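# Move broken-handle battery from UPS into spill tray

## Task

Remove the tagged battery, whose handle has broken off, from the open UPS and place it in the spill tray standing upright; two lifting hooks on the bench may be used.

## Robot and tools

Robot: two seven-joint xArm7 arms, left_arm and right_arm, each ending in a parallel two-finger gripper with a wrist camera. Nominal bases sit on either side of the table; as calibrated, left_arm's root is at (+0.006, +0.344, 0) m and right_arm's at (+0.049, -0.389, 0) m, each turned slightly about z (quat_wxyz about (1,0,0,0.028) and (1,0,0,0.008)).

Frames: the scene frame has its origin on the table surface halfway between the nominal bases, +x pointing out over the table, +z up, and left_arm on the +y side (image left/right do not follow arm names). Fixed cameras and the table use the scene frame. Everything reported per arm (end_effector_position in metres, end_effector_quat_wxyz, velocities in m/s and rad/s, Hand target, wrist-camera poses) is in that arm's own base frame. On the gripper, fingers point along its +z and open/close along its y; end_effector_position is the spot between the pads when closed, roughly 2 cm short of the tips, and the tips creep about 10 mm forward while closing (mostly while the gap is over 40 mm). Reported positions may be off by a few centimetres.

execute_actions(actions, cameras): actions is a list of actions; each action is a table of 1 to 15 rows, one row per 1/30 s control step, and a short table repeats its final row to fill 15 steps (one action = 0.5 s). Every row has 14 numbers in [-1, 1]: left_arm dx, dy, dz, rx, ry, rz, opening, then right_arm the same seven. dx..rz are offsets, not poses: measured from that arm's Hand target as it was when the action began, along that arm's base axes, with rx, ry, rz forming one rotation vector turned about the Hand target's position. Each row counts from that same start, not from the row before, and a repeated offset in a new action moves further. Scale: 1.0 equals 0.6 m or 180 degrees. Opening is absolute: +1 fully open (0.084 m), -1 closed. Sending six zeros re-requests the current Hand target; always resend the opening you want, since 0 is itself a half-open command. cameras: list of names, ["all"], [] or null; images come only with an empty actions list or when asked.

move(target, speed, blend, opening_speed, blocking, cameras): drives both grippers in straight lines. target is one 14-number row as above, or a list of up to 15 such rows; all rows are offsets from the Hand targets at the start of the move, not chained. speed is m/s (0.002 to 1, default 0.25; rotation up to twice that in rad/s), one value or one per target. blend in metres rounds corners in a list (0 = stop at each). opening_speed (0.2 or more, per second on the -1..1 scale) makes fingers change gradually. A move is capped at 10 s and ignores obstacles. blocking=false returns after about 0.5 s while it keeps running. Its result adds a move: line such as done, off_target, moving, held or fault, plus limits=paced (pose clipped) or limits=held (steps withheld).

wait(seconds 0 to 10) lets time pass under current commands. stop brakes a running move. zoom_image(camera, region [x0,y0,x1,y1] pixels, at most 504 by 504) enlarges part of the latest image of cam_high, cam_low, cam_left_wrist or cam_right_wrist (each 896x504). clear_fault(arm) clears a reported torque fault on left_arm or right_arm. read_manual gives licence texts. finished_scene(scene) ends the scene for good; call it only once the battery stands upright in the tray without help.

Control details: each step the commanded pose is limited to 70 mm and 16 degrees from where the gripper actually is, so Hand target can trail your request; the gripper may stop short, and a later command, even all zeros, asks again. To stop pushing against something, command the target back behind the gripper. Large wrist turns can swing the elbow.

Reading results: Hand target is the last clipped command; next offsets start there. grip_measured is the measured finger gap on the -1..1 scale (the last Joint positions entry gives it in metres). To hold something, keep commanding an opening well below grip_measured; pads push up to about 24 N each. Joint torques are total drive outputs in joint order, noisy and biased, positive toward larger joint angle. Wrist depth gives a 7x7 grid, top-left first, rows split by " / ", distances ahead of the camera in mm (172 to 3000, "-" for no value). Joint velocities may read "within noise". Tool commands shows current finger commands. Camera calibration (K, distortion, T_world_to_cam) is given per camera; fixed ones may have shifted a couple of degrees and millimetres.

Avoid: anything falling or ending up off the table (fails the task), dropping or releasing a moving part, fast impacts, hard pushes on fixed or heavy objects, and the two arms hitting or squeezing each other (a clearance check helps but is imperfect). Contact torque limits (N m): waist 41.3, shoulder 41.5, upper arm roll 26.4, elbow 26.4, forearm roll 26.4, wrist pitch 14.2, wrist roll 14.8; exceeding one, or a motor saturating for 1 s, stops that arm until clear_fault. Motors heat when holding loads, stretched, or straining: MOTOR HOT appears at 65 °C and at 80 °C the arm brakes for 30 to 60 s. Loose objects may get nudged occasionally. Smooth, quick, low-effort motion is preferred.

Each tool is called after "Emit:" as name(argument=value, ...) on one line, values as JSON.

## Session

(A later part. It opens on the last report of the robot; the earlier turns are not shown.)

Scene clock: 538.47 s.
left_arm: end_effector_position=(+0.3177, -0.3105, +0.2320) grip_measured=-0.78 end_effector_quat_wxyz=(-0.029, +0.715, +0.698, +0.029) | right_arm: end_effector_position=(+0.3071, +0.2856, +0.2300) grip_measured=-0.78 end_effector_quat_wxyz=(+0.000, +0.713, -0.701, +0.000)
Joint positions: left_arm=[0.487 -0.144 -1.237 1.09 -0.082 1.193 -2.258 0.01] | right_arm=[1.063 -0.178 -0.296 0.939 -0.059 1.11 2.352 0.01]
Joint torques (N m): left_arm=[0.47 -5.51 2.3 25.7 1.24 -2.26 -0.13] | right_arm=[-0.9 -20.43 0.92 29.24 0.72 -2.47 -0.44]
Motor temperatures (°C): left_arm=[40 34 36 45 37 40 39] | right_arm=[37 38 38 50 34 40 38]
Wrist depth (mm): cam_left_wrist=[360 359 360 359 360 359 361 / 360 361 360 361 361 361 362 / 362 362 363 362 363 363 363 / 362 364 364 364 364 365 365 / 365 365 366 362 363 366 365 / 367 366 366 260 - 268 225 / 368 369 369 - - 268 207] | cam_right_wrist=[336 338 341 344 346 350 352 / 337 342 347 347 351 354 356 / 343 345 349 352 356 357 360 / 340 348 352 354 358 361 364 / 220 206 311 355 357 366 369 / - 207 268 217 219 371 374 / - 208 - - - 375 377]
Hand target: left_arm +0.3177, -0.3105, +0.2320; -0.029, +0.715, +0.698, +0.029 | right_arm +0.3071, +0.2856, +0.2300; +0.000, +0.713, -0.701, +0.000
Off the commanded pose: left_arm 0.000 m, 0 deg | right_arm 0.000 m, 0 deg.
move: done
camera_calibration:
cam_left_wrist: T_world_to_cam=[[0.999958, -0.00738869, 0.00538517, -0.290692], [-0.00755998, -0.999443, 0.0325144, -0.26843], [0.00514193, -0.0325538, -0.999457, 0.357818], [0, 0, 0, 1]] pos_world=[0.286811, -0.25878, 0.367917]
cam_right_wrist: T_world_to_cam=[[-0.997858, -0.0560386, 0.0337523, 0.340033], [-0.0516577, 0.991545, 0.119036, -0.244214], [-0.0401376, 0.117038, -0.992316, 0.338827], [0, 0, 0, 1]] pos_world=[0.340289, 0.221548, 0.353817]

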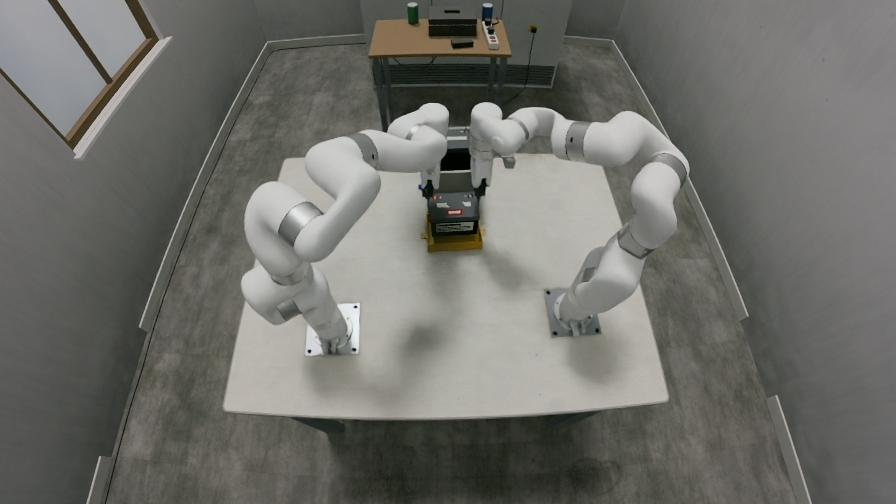

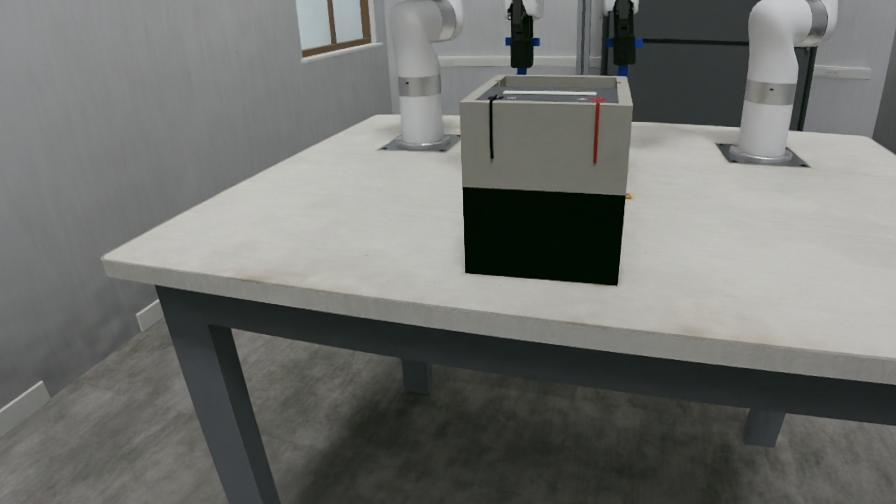

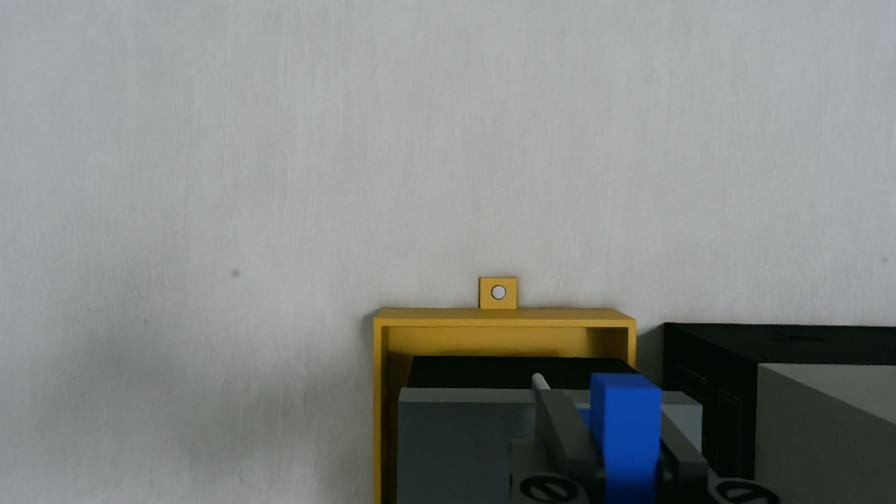

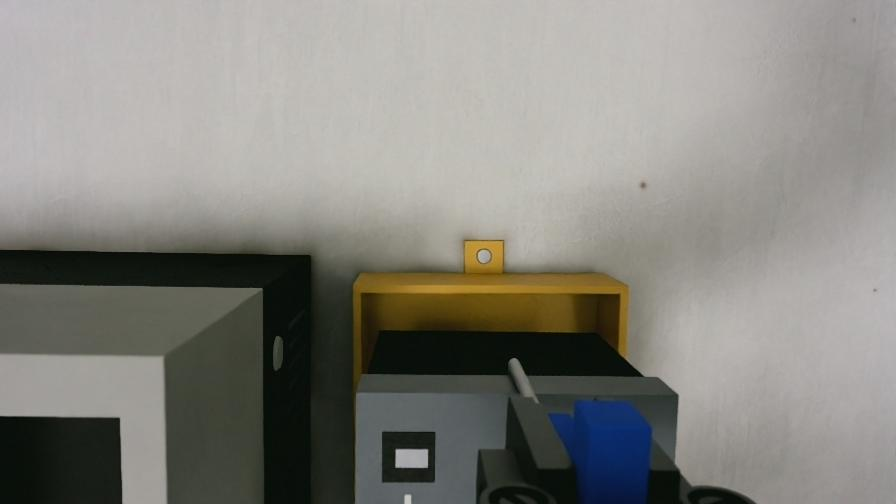

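Emit:
zoom_image(camera="cam_left_wrist", region=[360, 300, 660, 468])

Emit:
zoom_image(camera="cam_right_wrist", region=[340, 260, 700, 462])

Scaled by 1.680 from the camera's 896x504 image, which has a finer 1280x720 frame.

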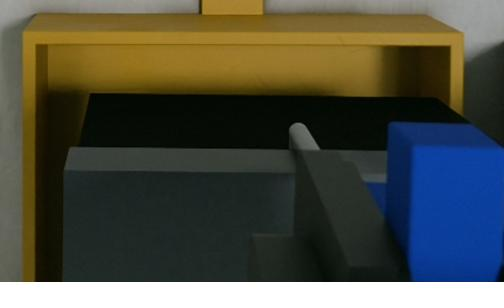

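Scaled by 1.400 from the camera's 896x504 image, which has a finer 1280x720 frame.

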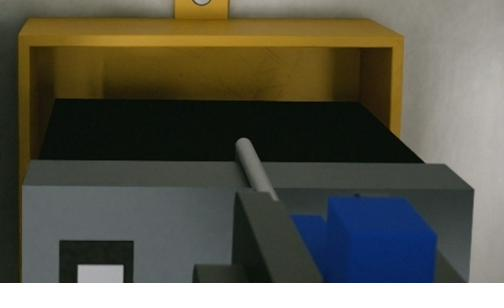

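Emit:
move(target=[[-0.0042,-0.0017,-0.075,0,0,0,-1,-0.0042,-0.0017,-0.075,0,0,0,-1],[-0.0042,-0.0017,-0.102,0,0,0,-1,-0.0042,-0.0017,-0.102,0,0,0,-1]], speed=[0.08,0.025], blend=[0.003,0], cameras=["cam_high","cam_left_wrist","cam_right_wrist"])

Emit:
zoom_image(camera="cam_high", region=[390, 110, 520, 270])

Scene clock: 563.03 s.
left_arm: end_effector_position=(+0.3152, -0.3115, +0.1708) grip_measured=-0.78 end_effector_quat_wxyz=(-0.029, +0.715, +0.698, +0.029) | right_arm: end_effector_position=(+0.3046, +0.2846, +0.1688) grip_measured=-0.78 end_effector_quat_wxyz=(+0.000, +0.713, -0.701, +0.000)
Joint positions: left_arm=[0.498 0.058 -1.318 0.975 0.131 1.023 -2.44 0.01] | right_arm=[1.063 -0.114 -0.305 0.818 -0.044 0.927 2.34 0.01]
Joint torques (N m): left_arm=[-0.82 -5.16 -0.39 17.63 1.04 -0.92 -0.23] | right_arm=[3 -14.22 2.4 20.18 2.43 -2.49 -0.4]
Wrist depth (mm): cam_left_wrist=[299 298 299 300 300 300 300 / 300 300 300 301 301 301 301 / 301 301 302 302 302 303 302 / 303 302 303 303 304 304 304 / 304 305 304 302 302 305 305 / 305 306 305 260 - 272 226 / 307 306 308 - - 271 210] | cam_right_wrist=[279 282 282 285 288 289 291 / 281 283 286 288 290 292 294 / 285 286 289 292 294 296 298 / 287 289 292 294 296 299 301 / 226 213 284 287 289 303 305 / - 210 277 215 217 305 309 / - 215 - - - 311 312]
Hand target: left_arm +0.3152, -0.3115, +0.1708; -0.029, +0.715, +0.698, +0.029 | right_arm +0.3046, +0.2846, +0.1688; +0.000, +0.713, -0.701, +0.000
Off the commanded pose: left_arm 0.000 m, 0 deg | right_arm 0.000 m, 0 deg.
move: done
camera_calibration:
cam_left_wrist: T_world_to_cam=[[0.999958, -0.0073843, 0.00548583, -0.287899], [-0.00755939, -0.999439, 0.0326135, -0.267488], [0.00524192, -0.0326536, -0.999453, 0.296577], [0, 0, 0, 1]] pos_world=[0.284311, -0.259779, 0.306718]
cam_right_wrist: T_world_to_cam=[[-0.997853, -0.0561404, 0.0337349, 0.339474], [-0.0517568, 0.991528, 0.119139, -0.236064], [-0.0401376, 0.117137, -0.992304, 0.278084], [0, 0, 0, 1]] pos_world=[0.337689, 0.220549, 0.292617]
Images, in order (width x height): cam_high 896x504, cam_left_wrist 896x504, cam_right_wrist 896x504.

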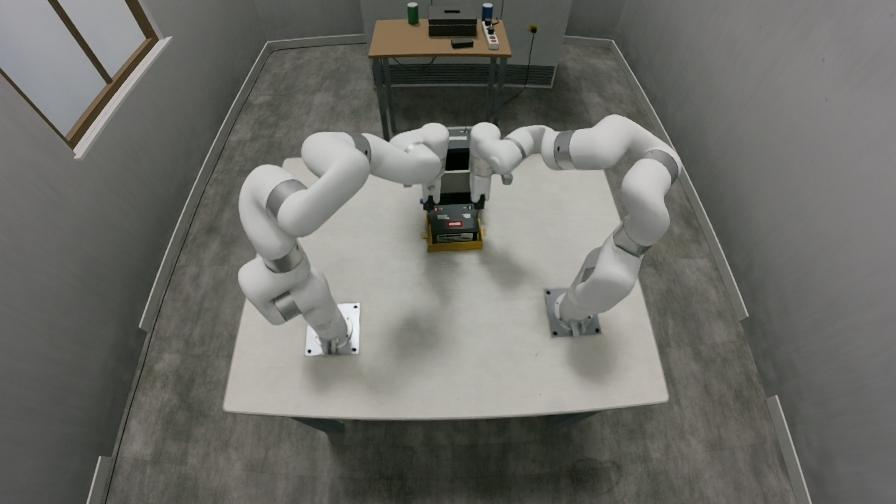

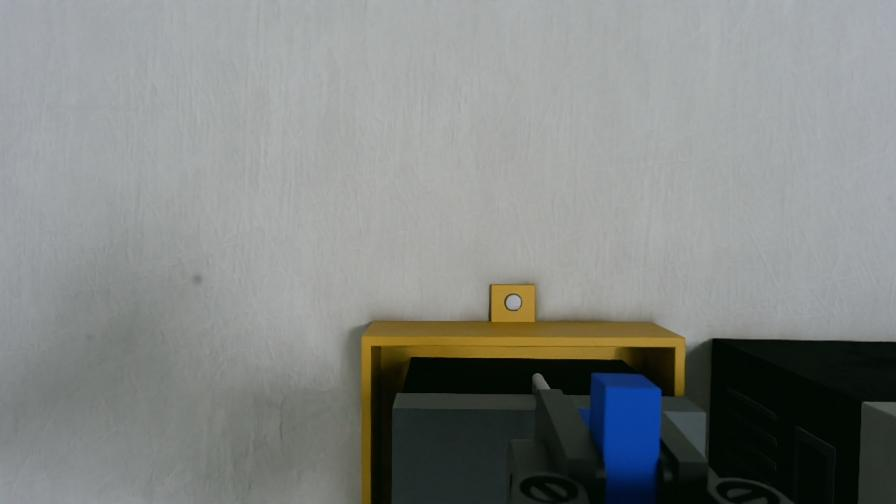

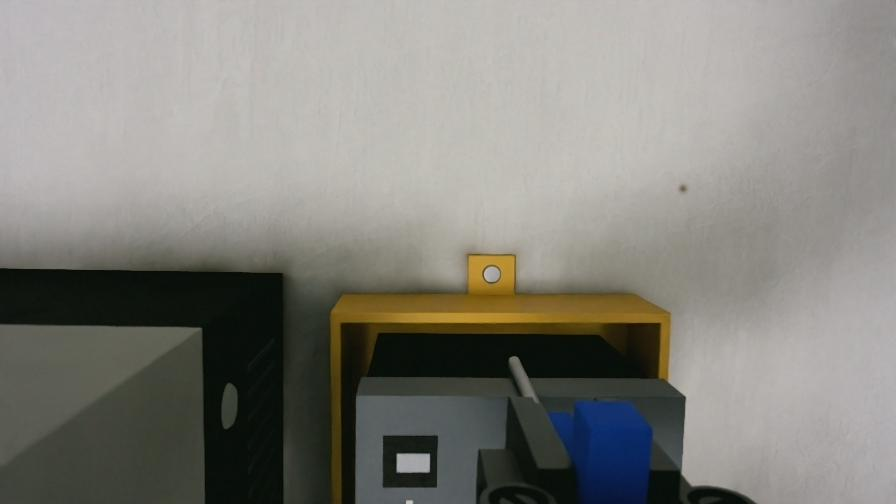

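Scaled by 3.150 from the camera's 896x504 image, which has a finer 1280x720 frame.

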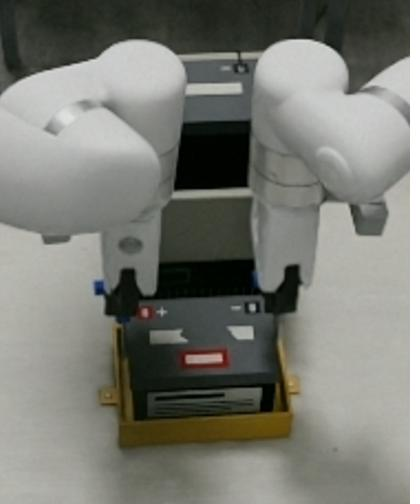

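Emit:
move(target=[[0,0,-0.005,0,0,0,-1,0,0,-0.005,0,0,0,-1],[0,0.025,-0.005,0,0,0,-1,0,-0.025,-0.005,0,0,0,-1],[0,0.03,0.22,0,0,0,-1,0,-0.03,0.22,0,0,0,-1],[0.05,0.16,0.22,0.07,-0.07,-0.11,-1,0.05,-0.16,0.22,-0.07,-0.07,0.11,-1],[0.2247,0.319,0,0.2808,-0.2808,-0.4408,-1,0.2423,-0.3077,0,-0.2808,-0.2808,0.4408,-1]], speed=[0.05,0.06,0.25,0.3,0.35], blend=[0,0,0.02,0.03,0], cameras=["cam_high","cam_low"])

Emit:
zoom_image(camera="cam_high", region=[360, 110, 550, 290])

Scene clock: 606.67 s.
left_arm: end_effector_position=(+0.4500, -0.1201, +0.1708) grip_measured=-0.78 end_effector_quat_wxyz=(-0.006, +0.821, -0.010, +0.571) | right_arm: end_effector_position=(+0.4499, +0.1000, +0.1688) grip_measured=-0.78 end_effector_quat_wxyz=(+0.004, +0.843, +0.007, +0.537)
Joint positions: left_arm=[1.3 -1.31 -1.621 0.263 0.276 -0.979 -1.46 0.01] | right_arm=[0.809 -0.239 -0.539 0.435 -2.566 0.588 2.638 0.01]
Joint torques (N m): left_arm=[0.17 12.75 9.19 3.01 -4.76 -0.87 -0.18] | right_arm=[0.58 -8.61 1.29 16.02 -0.54 0.92 0.22]
Wrist depth (mm): cam_left_wrist=[2422 - - 2132 1383 1364 2087 / 2422 - - 1345 1350 1237 2119 / 2431 - - 2333 2333 2302 1322 / 2448 2575 2634 2439 2439 2372 1377 / 2220 2192 2213 2106 2206 2119 - / 417 419 418 437 419 418 418 / 371 370 385 - - 371 357] | cam_right_wrist=[1239 1266 1307 1217 2178 - 2874 / 1228 2257 2286 2286 2271 - 2886 / 259 2448 2381 2457 2414 - 2760 / 261 2206 2302 2317 2405 2457 2510 / 263 1516 1991 2026 2093 2119 2145 / 263 375 398 406 409 404 412 / 265 339 - - - 362 368]
Hand target: left_arm +0.4500, -0.1201, +0.1708; -0.006, +0.821, -0.010, +0.571 | right_arm +0.4499, +0.1000, +0.1688; +0.004, +0.843, +0.007, +0.537
Off the commanded pose: left_arm 0.000 m, 0 deg | right_arm 0.000 m, 0 deg.
move: done
Images, in order (width x height): cam_high 896x504, cam_low 896x504.

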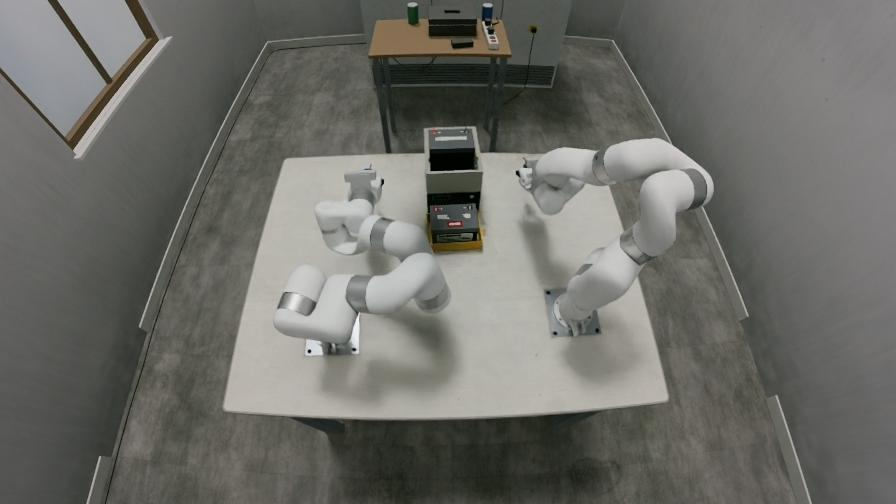

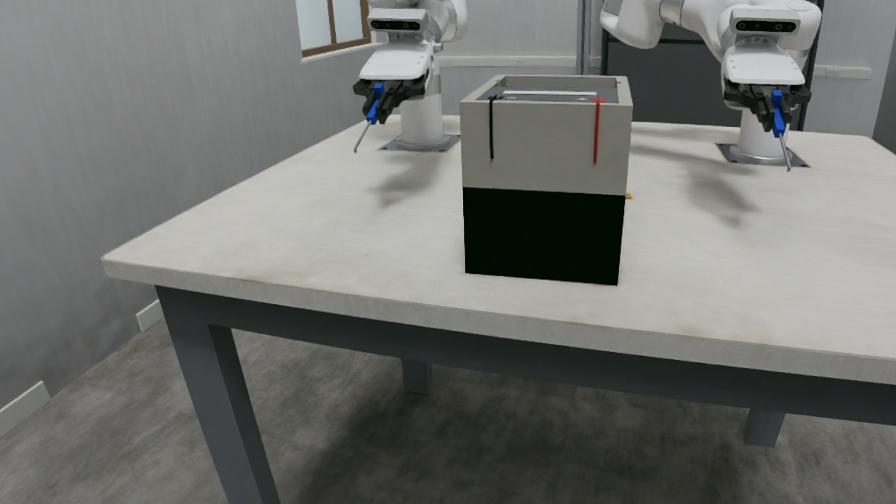

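Scaled by 2.653 from the camera's 896x504 image, which has a finer 1280x720 frame.

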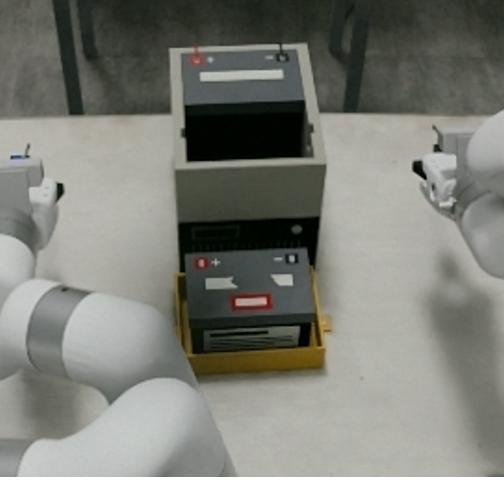

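Emit:
move(target=[[0,0,-0.17,0,0,0,-1,0,0,-0.17,0,0,0,-1],[0,0,-0.203,0,0,0,-1,0,0,-0.2,0,0,0,-1]], speed=[0.15,0.04], blend=[0.005,0], cameras=["cam_low"])

Emit:
zoom_image(camera="cam_low", region=[320, 20, 824, 280])

Scene clock: 615.70 s.
left_arm: end_effector_position=(+0.4500, -0.1201, +0.0490) grip_measured=-0.78 end_effector_quat_wxyz=(-0.006, +0.821, -0.010, +0.571) | right_arm: end_effector_position=(+0.4499, +0.1000, +0.0488) grip_measured=-0.78 end_effector_quat_wxyz=(+0.004, +0.843, +0.007, +0.537)
Joint positions: left_arm=[1.355 -1.638 -2.086 0.388 -0.163 -1.011 -1.624 0.01] | right_arm=[0.878 0.269 -0.491 0.468 -2.743 0.875 3.156 0.01]
Joint torques (N m): left_arm=[-0.84 13.81 6.28 -3.99 -1.56 -0.02 -0.16] | right_arm=[-1.27 -13.85 -1.81 10.67 -0.55 0.97 0.34]
Wrist depth (mm): cam_left_wrist=[2448 - - 1278 1281 1192 1182 / 2372 - - 2242 2220 2213 2145 / 2206 - 2863 1754 2309 2242 379 / 330 331 330 331 332 332 332 / 279 279 280 280 280 280 267 / 232 232 232 242 - 232 232 / 205 205 205 - - 205 206] | cam_right_wrist=[1215 2165 2178 2138 2165 - 2899 / 1226 2286 2257 2264 2249 - 2960 / 258 354 350 357 2325 2839 2685 / 260 288 296 303 310 315 324 / 237 250 256 261 265 270 275 / 212 215 219 232 234 229 233 / 191 193 197 - - 206 209]
Hand target: left_arm +0.4500, -0.1201, +0.0490; -0.006, +0.821, -0.010, +0.571 | right_arm +0.4499, +0.1000, +0.0488; +0.004, +0.843, +0.007, +0.537
Off the commanded pose: left_arm 0.000 m, 0 deg | right_arm 0.000 m, 0 deg.
move: done
Images, in order (width x height): cam_low 896x504.

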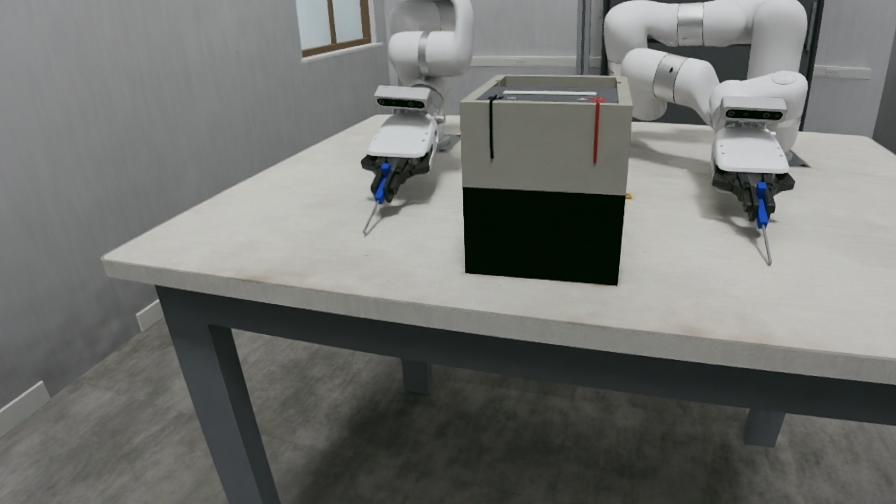

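Scaled by 1.000.

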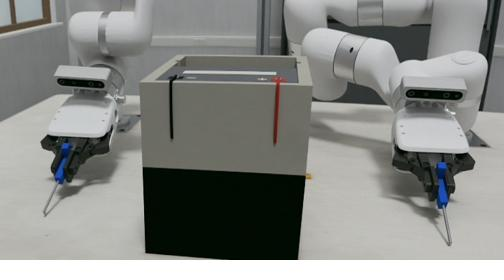

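Emit:
move(target=[[0,0,0,0,0,0,1,0,0,0,0,0,0,1],[-0.09,0,0.042,0,0,0,1,-0.09,0,0.042,0,0,0,1],[-0.09,0,0.17,0,0,0,1,-0.09,0,0.17,0,0,0,1]], speed=[0.1,0.12,0.2], blend=[0,0.01,0], opening_speed=1, cameras=["cam_high","cam_low"])

Emit:
zoom_image(camera="cam_high", region=[360, 110, 550, 290])

Scene clock: 626.00 s.
left_arm: end_effector_position=(+0.3960, -0.1201, +0.1510) grip_measured=+1.00 end_effector_quat_wxyz=(-0.006, +0.821, -0.010, +0.571) | right_arm: end_effector_position=(+0.3959, +0.1000, +0.1508) grip_measured=+1.00 end_effector_quat_wxyz=(+0.004, +0.843, +0.007, +0.537)
Joint positions: left_arm=[1.102 -1.295 -1.734 0.096 0.099 -0.949 -1.437 0.084] | right_arm=[0.829 -0.386 -0.515 0.241 -2.509 0.696 2.583 0.084]
Joint torques (N m): left_arm=[-0.6 13.6 8.26 0.32 -2.41 -0.31 0.38] | right_arm=[-1.34 -7.57 2.3 15.57 1 0.44 -0.33]
Wrist depth (mm): cam_left_wrist=[2457 - - 2151 1431 1364 2087 / 2483 - - 2286 2271 2220 - / 2510 - - 2348 2381 2340 - / 2457 2538 2547 2501 2448 2448 355 / 468 468 467 469 469 446 380 / 389 388 389 389 389 388 373 / 344 358 357 345 344 344 345] | cam_right_wrist=[270 2220 2228 1260 2185 - 2960 / 273 2405 2372 2325 2364 - 2911 / 256 2483 2501 2510 2492 - 2760 / 257 1471 2264 2279 2372 2397 2448 / 260 383 419 431 437 443 453 / 261 351 370 375 375 380 385 / 245 329 324 328 333 339 355]
Hand target: left_arm +0.3960, -0.1201, +0.1510; -0.006, +0.821, -0.010, +0.571 | right_arm +0.3959, +0.1000, +0.1508; +0.004, +0.843, +0.007, +0.537
Off the commanded pose: left_arm 0.000 m, 0 deg | right_arm 0.000 m, 0 deg.
move: done
Images, in order (width x height): cam_high 896x504, cam_low 896x504.

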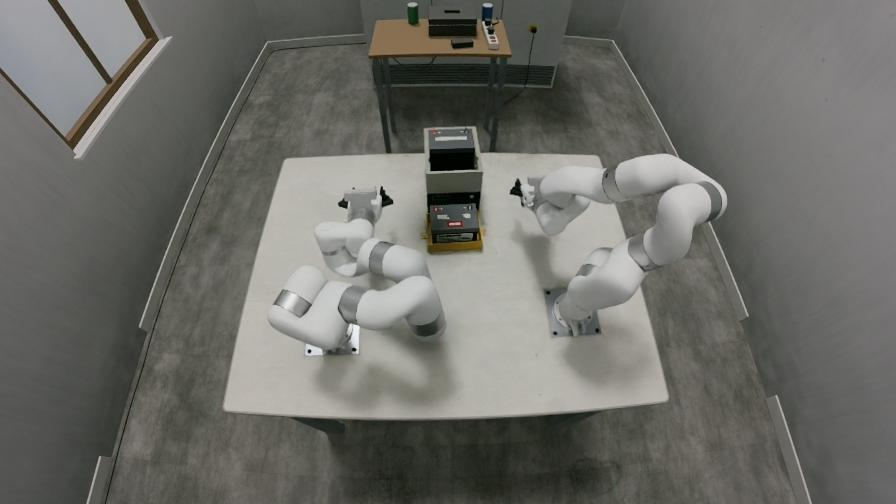

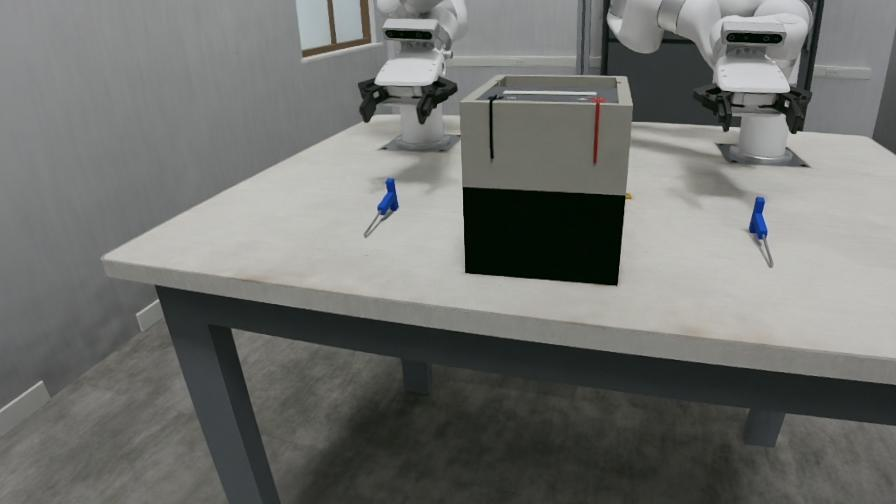

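Scaled by 2.653 from the camera's 896x504 image, which has a finer 1280x720 frame.

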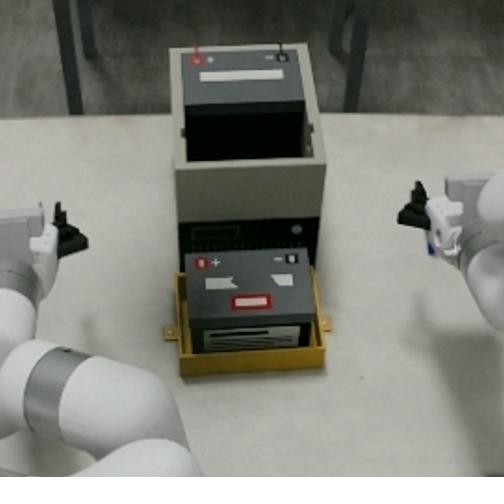

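Both hooks are on the table and the battery is upright in the tray, so I am ending the scene.

Emit:
finished_scene(scene=2)

The scene is finished: the task was done.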